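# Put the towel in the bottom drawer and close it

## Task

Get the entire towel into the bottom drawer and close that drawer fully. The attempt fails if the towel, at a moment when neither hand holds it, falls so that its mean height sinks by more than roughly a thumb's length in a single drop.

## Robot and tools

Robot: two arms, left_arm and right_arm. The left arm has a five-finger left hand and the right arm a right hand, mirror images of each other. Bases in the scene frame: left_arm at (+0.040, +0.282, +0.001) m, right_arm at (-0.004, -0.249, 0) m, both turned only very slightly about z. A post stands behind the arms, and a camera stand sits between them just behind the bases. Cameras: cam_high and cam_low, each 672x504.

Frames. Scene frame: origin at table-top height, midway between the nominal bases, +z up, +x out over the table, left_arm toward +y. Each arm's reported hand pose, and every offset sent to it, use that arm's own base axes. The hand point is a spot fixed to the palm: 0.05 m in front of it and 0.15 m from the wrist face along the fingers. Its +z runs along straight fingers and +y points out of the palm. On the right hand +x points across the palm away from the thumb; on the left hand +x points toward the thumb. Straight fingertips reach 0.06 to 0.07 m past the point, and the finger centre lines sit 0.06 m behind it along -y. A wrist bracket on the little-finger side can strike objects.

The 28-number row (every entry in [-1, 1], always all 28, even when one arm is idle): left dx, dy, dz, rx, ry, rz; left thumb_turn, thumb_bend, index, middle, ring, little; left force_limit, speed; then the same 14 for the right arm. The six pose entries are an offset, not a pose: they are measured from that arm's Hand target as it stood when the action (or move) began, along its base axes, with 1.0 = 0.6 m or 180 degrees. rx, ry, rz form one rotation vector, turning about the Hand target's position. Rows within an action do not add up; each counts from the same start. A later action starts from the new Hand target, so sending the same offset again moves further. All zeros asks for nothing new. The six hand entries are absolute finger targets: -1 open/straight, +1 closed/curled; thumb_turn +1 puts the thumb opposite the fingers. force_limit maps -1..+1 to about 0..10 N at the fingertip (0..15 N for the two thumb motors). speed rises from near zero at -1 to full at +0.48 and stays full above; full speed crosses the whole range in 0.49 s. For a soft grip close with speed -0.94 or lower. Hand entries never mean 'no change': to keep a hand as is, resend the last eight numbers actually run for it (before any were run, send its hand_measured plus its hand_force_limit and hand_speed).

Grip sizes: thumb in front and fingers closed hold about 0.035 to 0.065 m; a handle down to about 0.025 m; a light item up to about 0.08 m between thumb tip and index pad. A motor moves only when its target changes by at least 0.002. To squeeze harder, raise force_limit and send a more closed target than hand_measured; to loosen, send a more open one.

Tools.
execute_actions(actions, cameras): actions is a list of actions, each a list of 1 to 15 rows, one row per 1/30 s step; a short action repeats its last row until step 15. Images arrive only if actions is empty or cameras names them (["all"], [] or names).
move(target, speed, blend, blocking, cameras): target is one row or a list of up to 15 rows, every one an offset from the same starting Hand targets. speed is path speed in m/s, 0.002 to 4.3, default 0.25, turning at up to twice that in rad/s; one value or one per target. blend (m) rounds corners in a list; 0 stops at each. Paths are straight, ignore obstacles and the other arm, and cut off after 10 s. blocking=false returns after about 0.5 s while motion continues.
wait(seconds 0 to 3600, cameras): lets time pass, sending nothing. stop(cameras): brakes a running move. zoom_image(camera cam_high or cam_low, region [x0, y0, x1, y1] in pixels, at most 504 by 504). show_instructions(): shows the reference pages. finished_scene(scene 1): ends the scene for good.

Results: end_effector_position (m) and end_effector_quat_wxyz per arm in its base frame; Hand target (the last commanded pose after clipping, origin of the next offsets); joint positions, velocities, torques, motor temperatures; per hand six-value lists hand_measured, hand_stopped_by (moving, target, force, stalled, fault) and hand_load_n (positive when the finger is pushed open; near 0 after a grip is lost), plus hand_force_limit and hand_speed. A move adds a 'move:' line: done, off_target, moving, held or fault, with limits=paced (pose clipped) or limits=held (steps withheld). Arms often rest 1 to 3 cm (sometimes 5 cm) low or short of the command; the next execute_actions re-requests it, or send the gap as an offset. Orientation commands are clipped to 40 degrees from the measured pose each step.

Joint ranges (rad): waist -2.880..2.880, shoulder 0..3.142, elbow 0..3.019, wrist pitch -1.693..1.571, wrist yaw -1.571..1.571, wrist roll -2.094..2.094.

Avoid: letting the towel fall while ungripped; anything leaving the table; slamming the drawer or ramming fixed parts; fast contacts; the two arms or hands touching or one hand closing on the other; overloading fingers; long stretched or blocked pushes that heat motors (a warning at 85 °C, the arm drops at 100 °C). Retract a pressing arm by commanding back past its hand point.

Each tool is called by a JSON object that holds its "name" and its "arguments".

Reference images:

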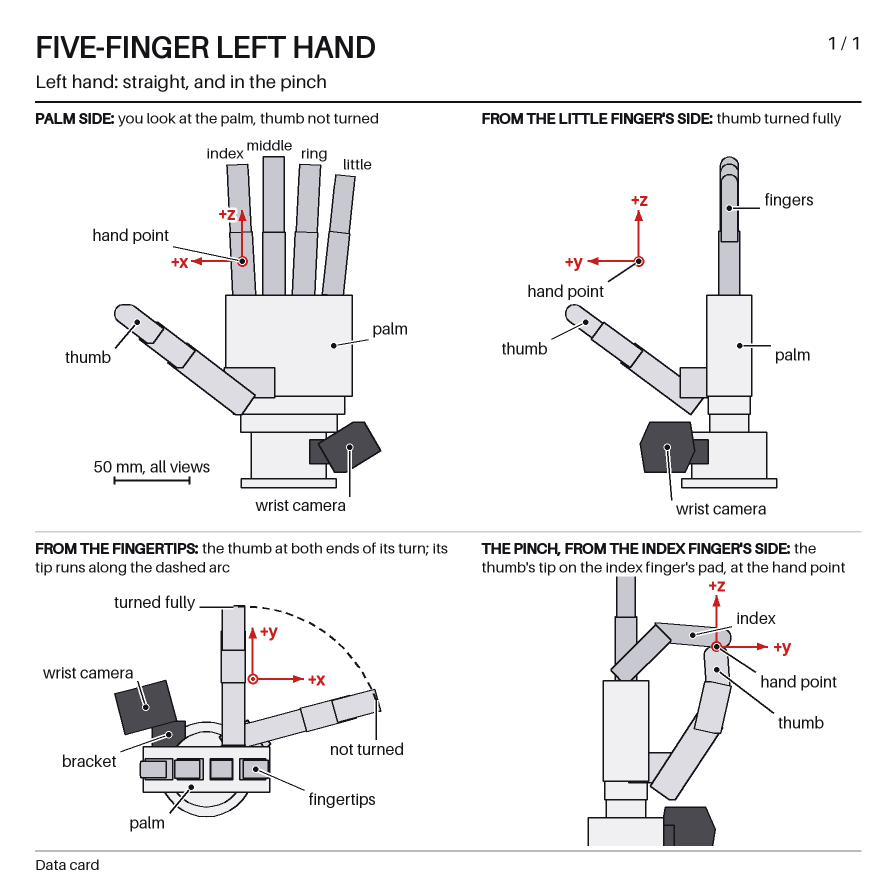

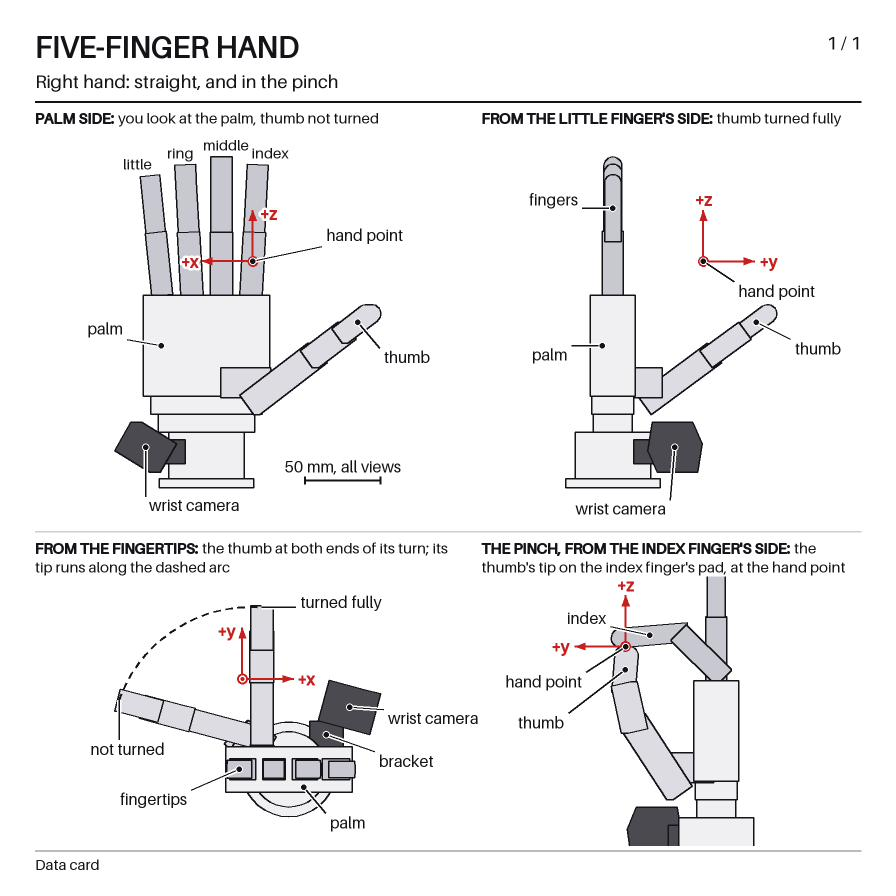

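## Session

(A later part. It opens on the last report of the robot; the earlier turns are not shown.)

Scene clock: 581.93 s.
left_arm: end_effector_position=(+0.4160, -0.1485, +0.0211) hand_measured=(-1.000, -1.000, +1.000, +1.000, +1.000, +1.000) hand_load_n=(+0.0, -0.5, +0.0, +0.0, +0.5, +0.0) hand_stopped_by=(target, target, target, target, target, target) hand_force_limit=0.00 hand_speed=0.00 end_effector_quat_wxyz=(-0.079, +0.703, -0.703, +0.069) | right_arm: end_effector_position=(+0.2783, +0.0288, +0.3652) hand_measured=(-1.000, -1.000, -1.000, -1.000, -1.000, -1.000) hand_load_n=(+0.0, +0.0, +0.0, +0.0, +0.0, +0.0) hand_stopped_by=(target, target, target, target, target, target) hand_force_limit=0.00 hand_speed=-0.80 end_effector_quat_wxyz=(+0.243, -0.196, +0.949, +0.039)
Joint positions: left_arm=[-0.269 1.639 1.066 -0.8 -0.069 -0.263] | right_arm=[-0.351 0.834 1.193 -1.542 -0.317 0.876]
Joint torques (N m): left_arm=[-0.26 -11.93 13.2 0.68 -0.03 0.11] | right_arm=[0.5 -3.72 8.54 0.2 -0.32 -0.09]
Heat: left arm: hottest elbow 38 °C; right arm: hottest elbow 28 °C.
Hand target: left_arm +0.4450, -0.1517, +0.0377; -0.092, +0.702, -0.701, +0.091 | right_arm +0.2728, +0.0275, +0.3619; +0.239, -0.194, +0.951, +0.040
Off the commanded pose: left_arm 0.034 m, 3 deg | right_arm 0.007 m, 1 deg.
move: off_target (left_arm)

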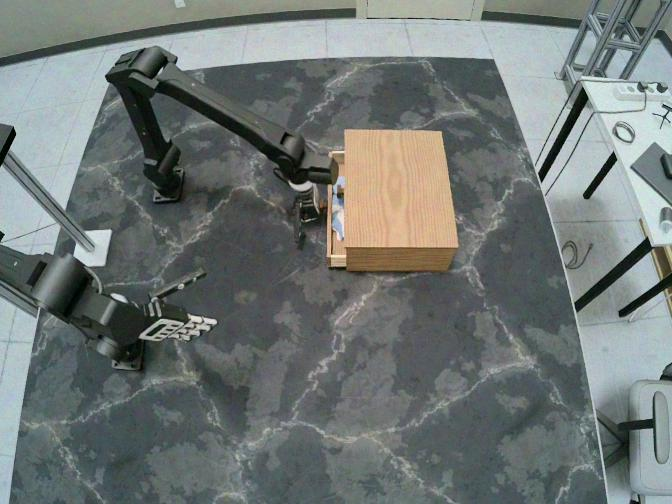

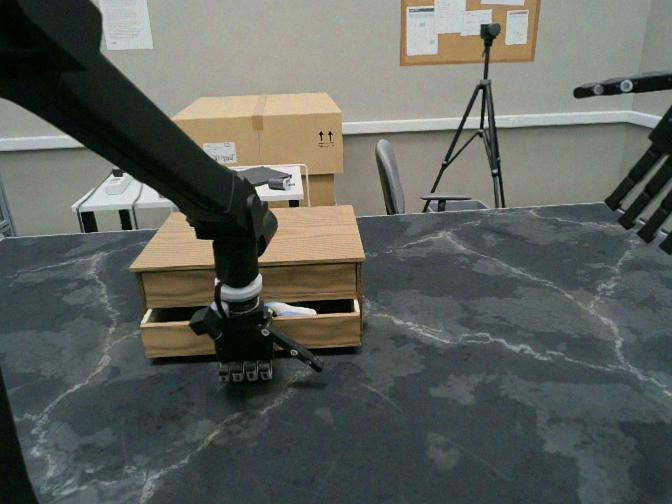

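{"name": "move", "arguments": {"target": [0.035,-0.0,0.0,0,0,0,-1,-1,1,1,1,1,0,0.0,0,0,0,0,0,0,-1,-1,-1,-1,-1,-1,0,-0.8], "cameras": ["all"], "speed": 0.05}}

{"name": "zoom_image", "arguments": {"camera": "cam_high", "region": [270, 130, 370, 280]}}

{"name": "zoom_image", "arguments": {"camera": "cam_low", "region": [120, 260, 380, 420]}}

Scene clock: 589.30 s.
left_arm: end_effector_position=(+0.4370, -0.1485, +0.0215) hand_measured=(-1.000, -1.000, +1.000, +1.000, +1.000, +1.000) hand_load_n=(+0.0, +0.0, +0.0, +0.0, +0.0, +0.0) hand_stopped_by=(target, target, target, target, target, target) hand_force_limit=0.00 hand_speed=0.00 end_effector_quat_wxyz=(-0.079, +0.704, -0.703, +0.069) | right_arm: end_effector_position=(+0.2783, +0.0288, +0.3652) hand_measured=(-1.000, -1.000, -1.000, -1.000, -1.000, -1.000) hand_load_n=(+0.0, +0.0, +0.5, +0.0, +0.0, +0.0) hand_stopped_by=(target, target, target, target, target, target) hand_force_limit=0.00 hand_speed=-0.80 end_effector_quat_wxyz=(+0.243, -0.196, +0.949, +0.039)
Joint positions: left_arm=[-0.258 1.685 1.127 -0.814 -0.066 -0.252] | right_arm=[-0.351 0.834 1.193 -1.542 -0.317 0.876]
Joint torques (N m): left_arm=[-0.32 -12.45 13.37 0.79 0 0.11] | right_arm=[0.44 -3.84 8.54 0.2 -0.31 -0.09]
Heat: left arm: hottest elbow 39 °C; right arm: hottest elbow 28 °C.
Hand target: left_arm +0.4660, -0.1515, +0.0377; -0.092, +0.702, -0.701, +0.091 | right_arm +0.2728, +0.0275, +0.3619; +0.239, -0.194, +0.951, +0.040
Off the commanded pose: left_arm 0.033 m, 3 deg | right_arm 0.007 m, 1 deg.
move: off_target (left_arm)

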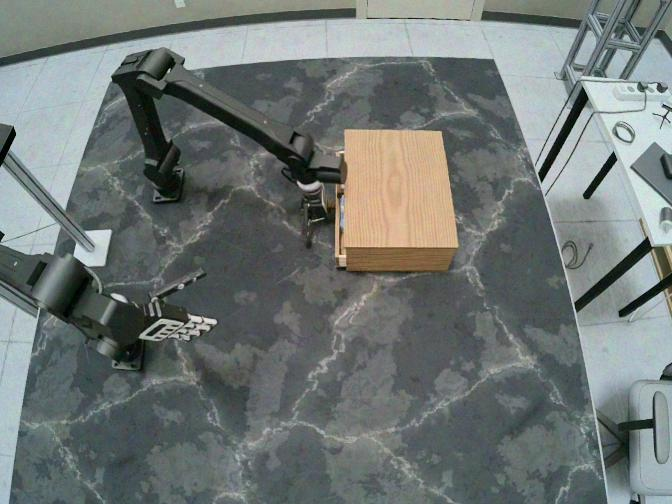

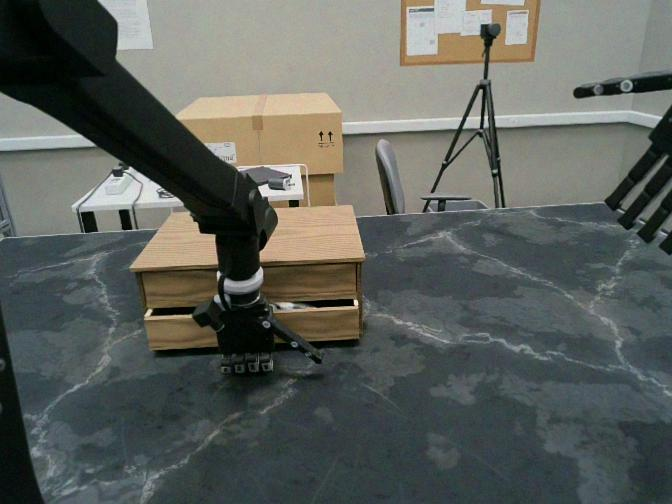

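Scaled by 3.360.

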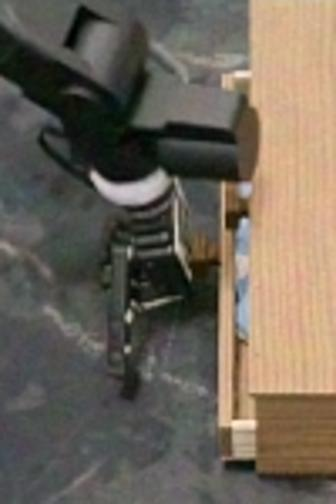

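Scaled by 1.938.

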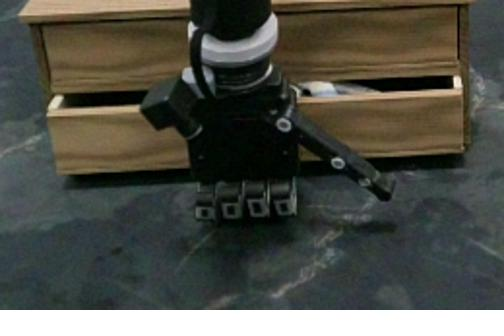

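{"name": "zoom_image", "arguments": {"camera": "cam_low", "region": [250, 280, 380, 350]}}

{"name": "zoom_image", "arguments": {"camera": "cam_high", "region": [310, 170, 370, 280]}}

Scaled by 3.877.

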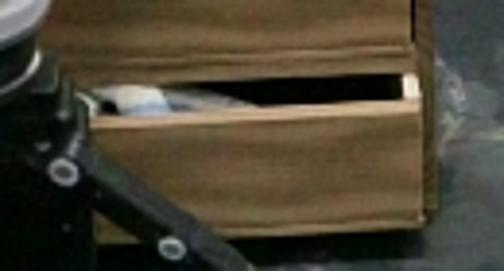

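Scaled by 4.582.

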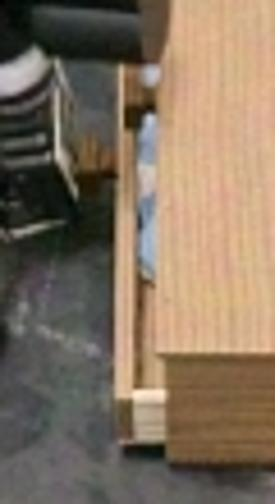

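{"name": "move", "arguments": {"target": [0.04,-0.0,0.0,0,0,0,-1,-1,1,1,1,1,0,0.0,0,0,0,0,0,0,-1,-1,-1,-1,-1,-1,0,-0.8], "cameras": ["all"], "speed": 0.04}}

{"name": "zoom_image", "arguments": {"camera": "cam_high", "region": [310, 130, 370, 280]}}

{"name": "zoom_image", "arguments": {"camera": "cam_low", "region": [120, 260, 380, 420]}}

Scene clock: 596.97 s.
left_arm: end_effector_position=(+0.4612, -0.1494, +0.0216) hand_measured=(-1.000, -1.000, +1.000, +1.000, +1.000, +1.000) hand_load_n=(+0.0, +0.0, +0.0, +0.0, +0.0, +0.0) hand_stopped_by=(target, target, target, target, target, target) hand_force_limit=0.00 hand_speed=0.00 end_effector_quat_wxyz=(-0.078, +0.703, -0.703, +0.069) | right_arm: end_effector_position=(+0.2783, +0.0288, +0.3652) hand_measured=(-1.000, -1.000, -1.000, -1.000, -1.000, -1.000) hand_load_n=(+0.0, +0.0, +0.0, +0.0, +0.0, -0.5) hand_stopped_by=(target, target, target, target, target, target) hand_force_limit=0.00 hand_speed=-0.80 end_effector_quat_wxyz=(+0.243, -0.196, +0.949, +0.039)
Joint positions: left_arm=[-0.246 1.739 1.201 -0.834 -0.063 -0.241] | right_arm=[-0.351 0.834 1.193 -1.542 -0.317 0.876]
Joint torques (N m): left_arm=[-0.38 -13.16 13.46 0.72 0 0.11] | right_arm=[0.5 -3.72 8.54 0.18 -0.31 -0.09]
Heat: left arm: hottest elbow 40 °C; right arm: hottest elbow 28 °C.
Hand target: left_arm +0.4900, -0.1517, +0.0378; -0.092, +0.702, -0.701, +0.091 | right_arm +0.2728, +0.0275, +0.3619; +0.239, -0.194, +0.951, +0.040
Off the commanded pose: left_arm 0.033 m, 3 deg | right_arm 0.007 m, 1 deg.
move: off_target (left_arm)

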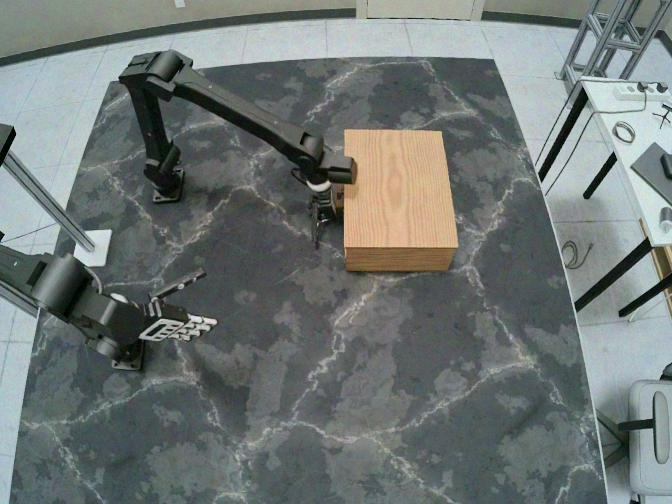

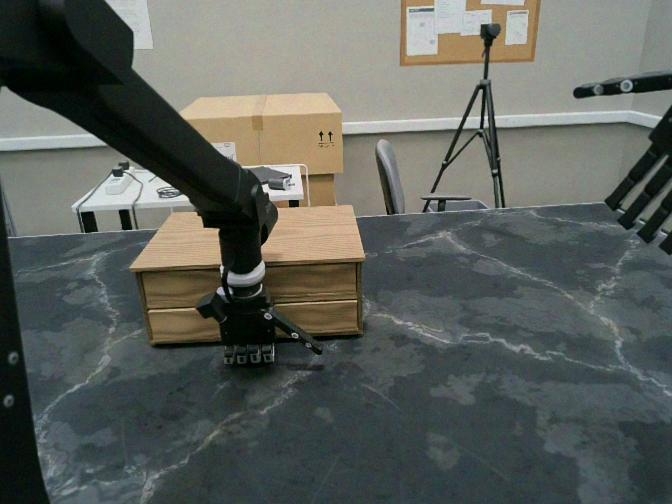

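Scaled by 3.360.

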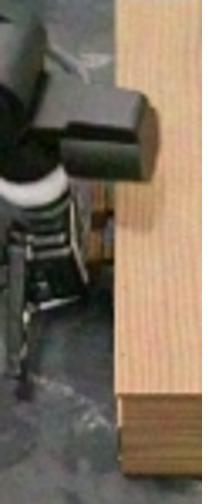

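Scaled by 1.938.

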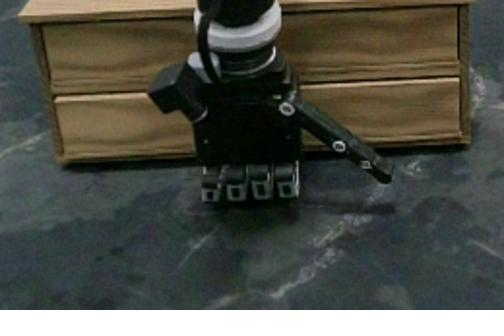

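{"name": "move", "arguments": {"target": [0.018,-0.0,0.0,0,0,0,-1,-1,1,1,1,1,0,0.0,0,0,0,0,0,0,-1,-1,-1,-1,-1,-1,0,-0.8], "cameras": ["all"], "speed": 0.04}}

{"name": "zoom_image", "arguments": {"camera": "cam_low", "region": [120, 250, 380, 400]}}

Scene clock: 600.57 s.
left_arm: end_effector_position=(+0.4654, -0.1492, +0.0194) hand_measured=(-1.000, -1.000, +1.000, +1.000, +1.000, +1.000) hand_load_n=(+0.0, -0.5, +0.0, +0.0, +0.0, +0.0) hand_stopped_by=(target, target, target, target, target, target) hand_force_limit=0.00 hand_speed=0.00 end_effector_quat_wxyz=(-0.074, +0.702, -0.705, +0.063) | right_arm: end_effector_position=(+0.2783, +0.0288, +0.3652) hand_measured=(-1.000, -1.000, -1.000, -1.000, -1.000, -1.000) hand_load_n=(+0.0, +0.0, +0.0, +0.0, +0.0, +0.0) hand_stopped_by=(target, target, target, target, target, target) hand_force_limit=0.00 hand_speed=-0.80 end_effector_quat_wxyz=(+0.243, -0.196, +0.949, +0.039)
Joint positions: left_arm=[-0.243 1.761 1.225 -0.851 -0.06 -0.234] | right_arm=[-0.351 0.834 1.193 -1.542 -0.317 0.876]
Joint torques (N m): left_arm=[-0.15 -13.33 14.16 0.98 -0.1 0.1] | right_arm=[0.56 -3.78 8.55 0.23 -0.32 -0.09]
Heat: left arm: hottest elbow 40 °C; right arm: hottest elbow 28 °C.
Hand target: left_arm +0.5006, -0.1516, +0.0377; -0.092, +0.702, -0.701, +0.091 | right_arm +0.2728, +0.0275, +0.3619; +0.239, -0.194, +0.951, +0.040
Off the commanded pose: left_arm 0.040 m, 4 deg | right_arm 0.007 m, 1 deg.
move: off_target (left_arm)

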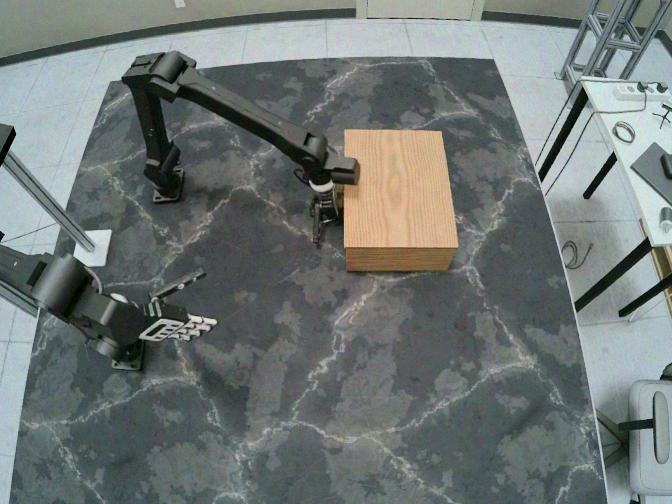

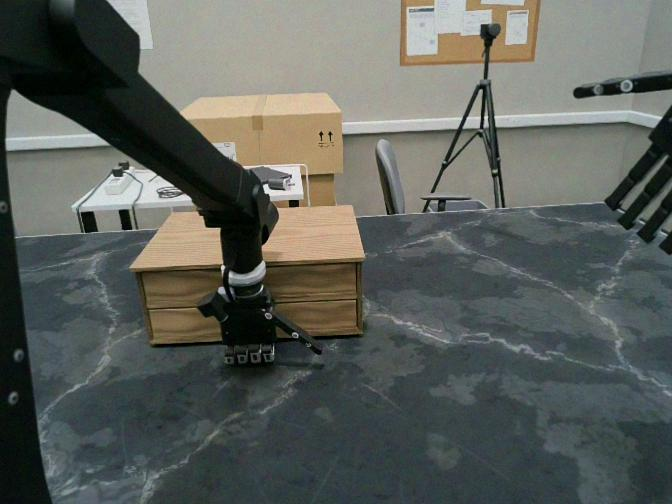

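Scaled by 1.938.

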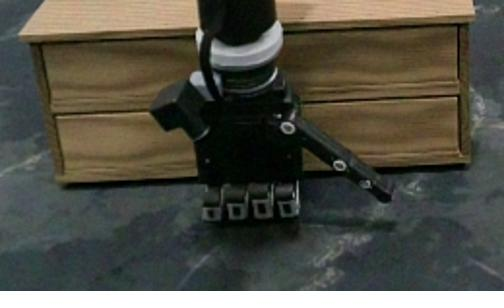

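{"name": "move", "arguments": {"target": [[-0.15,0.0,0.0,0,0,0,-1,-1,1,1,1,1,0,0.0,0,0,0,0,0,0,-1,-1,-1,-1,-1,-1,0,-0.8],[-0.35,0.1,0.25,0,0,0,-1,-1,1,1,1,1,0,0.0,0,0,0,0,0,0,-1,-1,-1,-1,-1,-1,0,-0.8]], "cameras": ["all"], "speed": 0.15, "blend": [0.03,0]}}

{"name": "zoom_image", "arguments": {"camera": "cam_low", "region": [110, 230, 390, 370]}}

{"name": "zoom_image", "arguments": {"camera": "cam_high", "region": [300, 110, 480, 290]}}

Scene clock: 607.63 s.
left_arm: end_effector_position=(+0.2847, -0.0925, +0.1756) hand_measured=(-1.000, -1.000, +1.000, +1.000, +1.000, +1.000) hand_load_n=(+0.0, +0.0, +0.0, +0.0, +0.0, +0.0) hand_stopped_by=(target, target, target, target, target, target) hand_force_limit=0.00 hand_speed=0.00 end_effector_quat_wxyz=(-0.086, +0.705, -0.699, +0.082) | right_arm: end_effector_position=(+0.2783, +0.0288, +0.3652) hand_measured=(-1.000, -1.000, -1.000, -1.000, -1.000, -1.000) hand_load_n=(+0.0, +0.0, +0.0, +0.0, +0.0, +0.0) hand_stopped_by=(target, target, target, target, target, target) hand_force_limit=0.00 hand_speed=-0.80 end_effector_quat_wxyz=(+0.243, -0.196, +0.949, +0.039)
Joint positions: left_arm=[-0.206 1.092 0.968 -1.215 -0.056 -0.208] | right_arm=[-0.351 0.834 1.193 -1.542 -0.317 0.876]
Joint torques (N m): left_arm=[-0.73 -7.18 12.16 0.36 0.06 0.16] | right_arm=[0.38 -3.72 8.54 0.24 -0.32 -0.09]
Heat: left arm: hottest elbow 39 °C; right arm: hottest elbow 28 °C.
Hand target: left_arm +0.2907, -0.0916, +0.1877; -0.092, +0.702, -0.701, +0.091 | right_arm +0.2728, +0.0275, +0.3619; +0.239, -0.194, +0.951, +0.040
Off the commanded pose: left_arm 0.014 m, 1 deg | right_arm 0.007 m, 1 deg.
move: off_target (left_arm)

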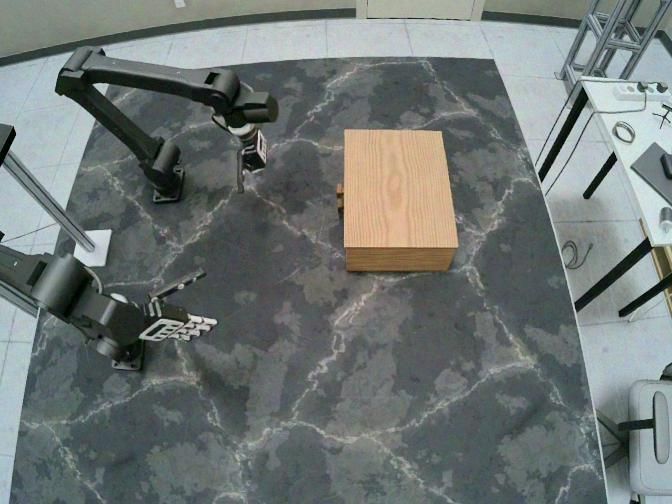

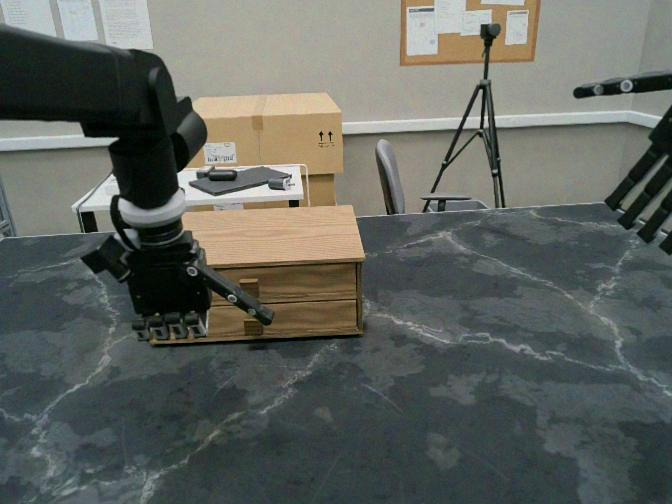

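Scaled by 1.800.

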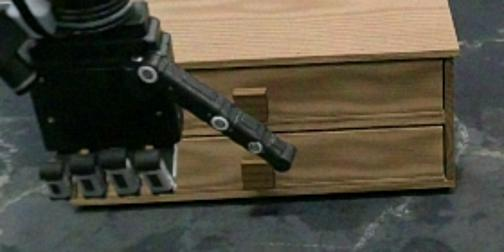

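Scaled by 2.800.

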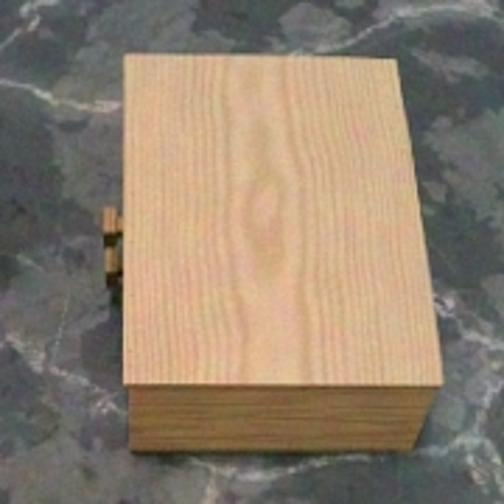

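{"name": "move", "arguments": {"target": [-0.05,0.3,0.15,0,0,0,-1,-1,1,1,1,1,0,0.0,0,0,0,0,0,0,-1,-1,-1,-1,-1,-1,0,-0.8], "cameras": ["all"], "speed": 0.25}}

{"name": "zoom_image", "arguments": {"camera": "cam_low", "region": [110, 230, 390, 370]}}

Scene clock: 612.47 s.
left_arm: end_effector_position=(+0.2526, +0.0834, +0.2613) hand_measured=(-1.000, -1.000, +1.000, +1.000, +1.000, +1.000) hand_load_n=(+0.0, +0.0, +0.0, +0.0, +0.0, +0.0) hand_stopped_by=(target, target, target, target, target, target) hand_force_limit=0.00 hand_speed=0.00 end_effector_quat_wxyz=(-0.077, +0.707, -0.698, +0.085) | right_arm: end_effector_position=(+0.2783, +0.0288, +0.3652) hand_measured=(-1.000, -1.000, -1.000, -1.000, -1.000, -1.000) hand_load_n=(+0.0, +0.0, +0.0, +0.0, +0.0, +0.0) hand_stopped_by=(target, target, target, target, target, target) hand_force_limit=0.00 hand_speed=-0.80 end_effector_quat_wxyz=(+0.243, -0.196, +0.949, +0.039)
Joint positions: left_arm=[0.415 1.06 1.171 -1.473 0.1 0.391] | right_arm=[-0.351 0.834 1.193 -1.542 -0.317 0.876]
Joint torques (N m): left_arm=[-0.85 -6.12 13.91 0.32 0.15 0.15] | right_arm=[0.5 -3.78 8.54 0.17 -0.31 -0.1]
Heat: left arm: hottest elbow 39 °C; right arm: hottest elbow 28 °C.
Hand target: left_arm +0.2608, +0.0884, +0.2776; -0.092, +0.702, -0.701, +0.091 | right_arm +0.2728, +0.0275, +0.3619; +0.239, -0.194, +0.951, +0.040
Off the commanded pose: left_arm 0.019 m, 2 deg | right_arm 0.007 m, 1 deg.
move: off_target (left_arm)

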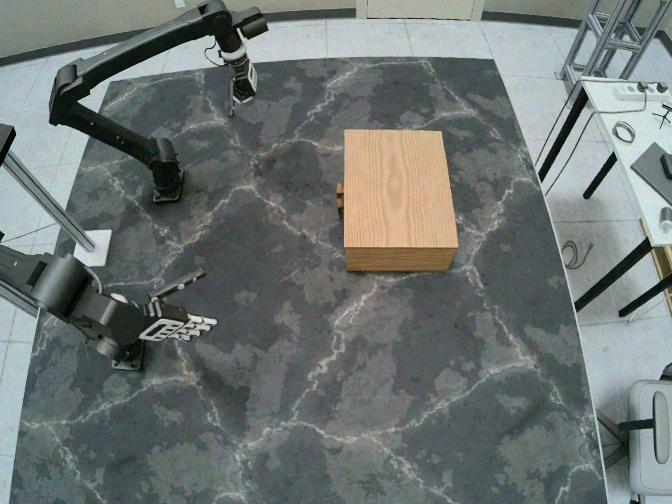

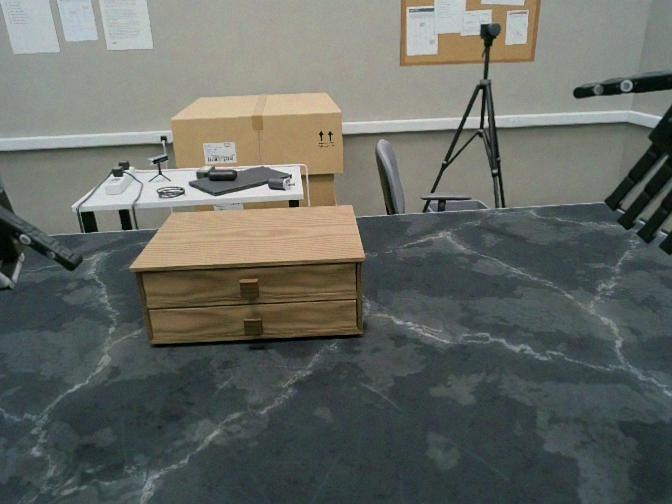

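Scaled by 1.800.

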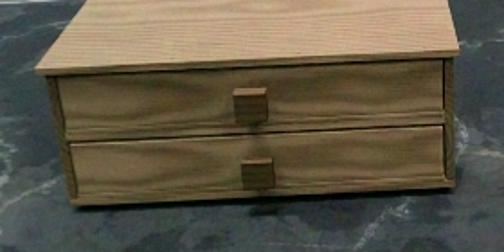

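{"name": "zoom_image", "arguments": {"camera": "cam_low", "region": [125, 260, 245, 350]}}

{"name": "zoom_image", "arguments": {"camera": "cam_low", "region": [250, 260, 370, 350]}}

Scaled by 4.200.

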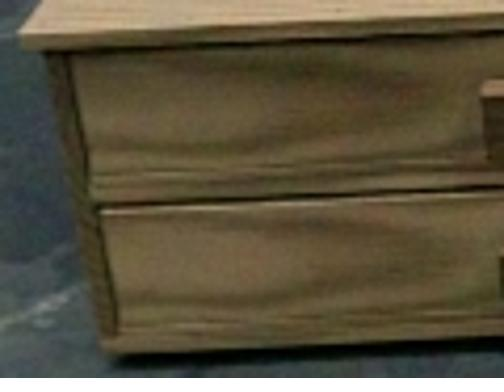

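Scaled by 4.200.

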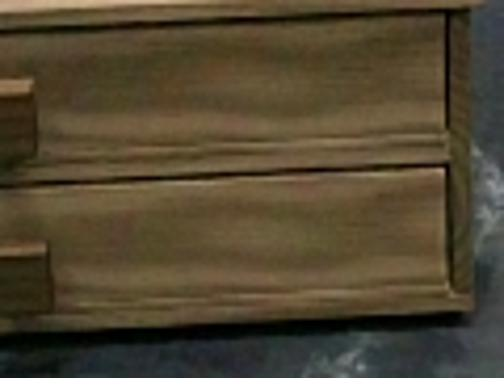

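{"name": "finished_scene", "arguments": {}}

The scene is finished: the task was done.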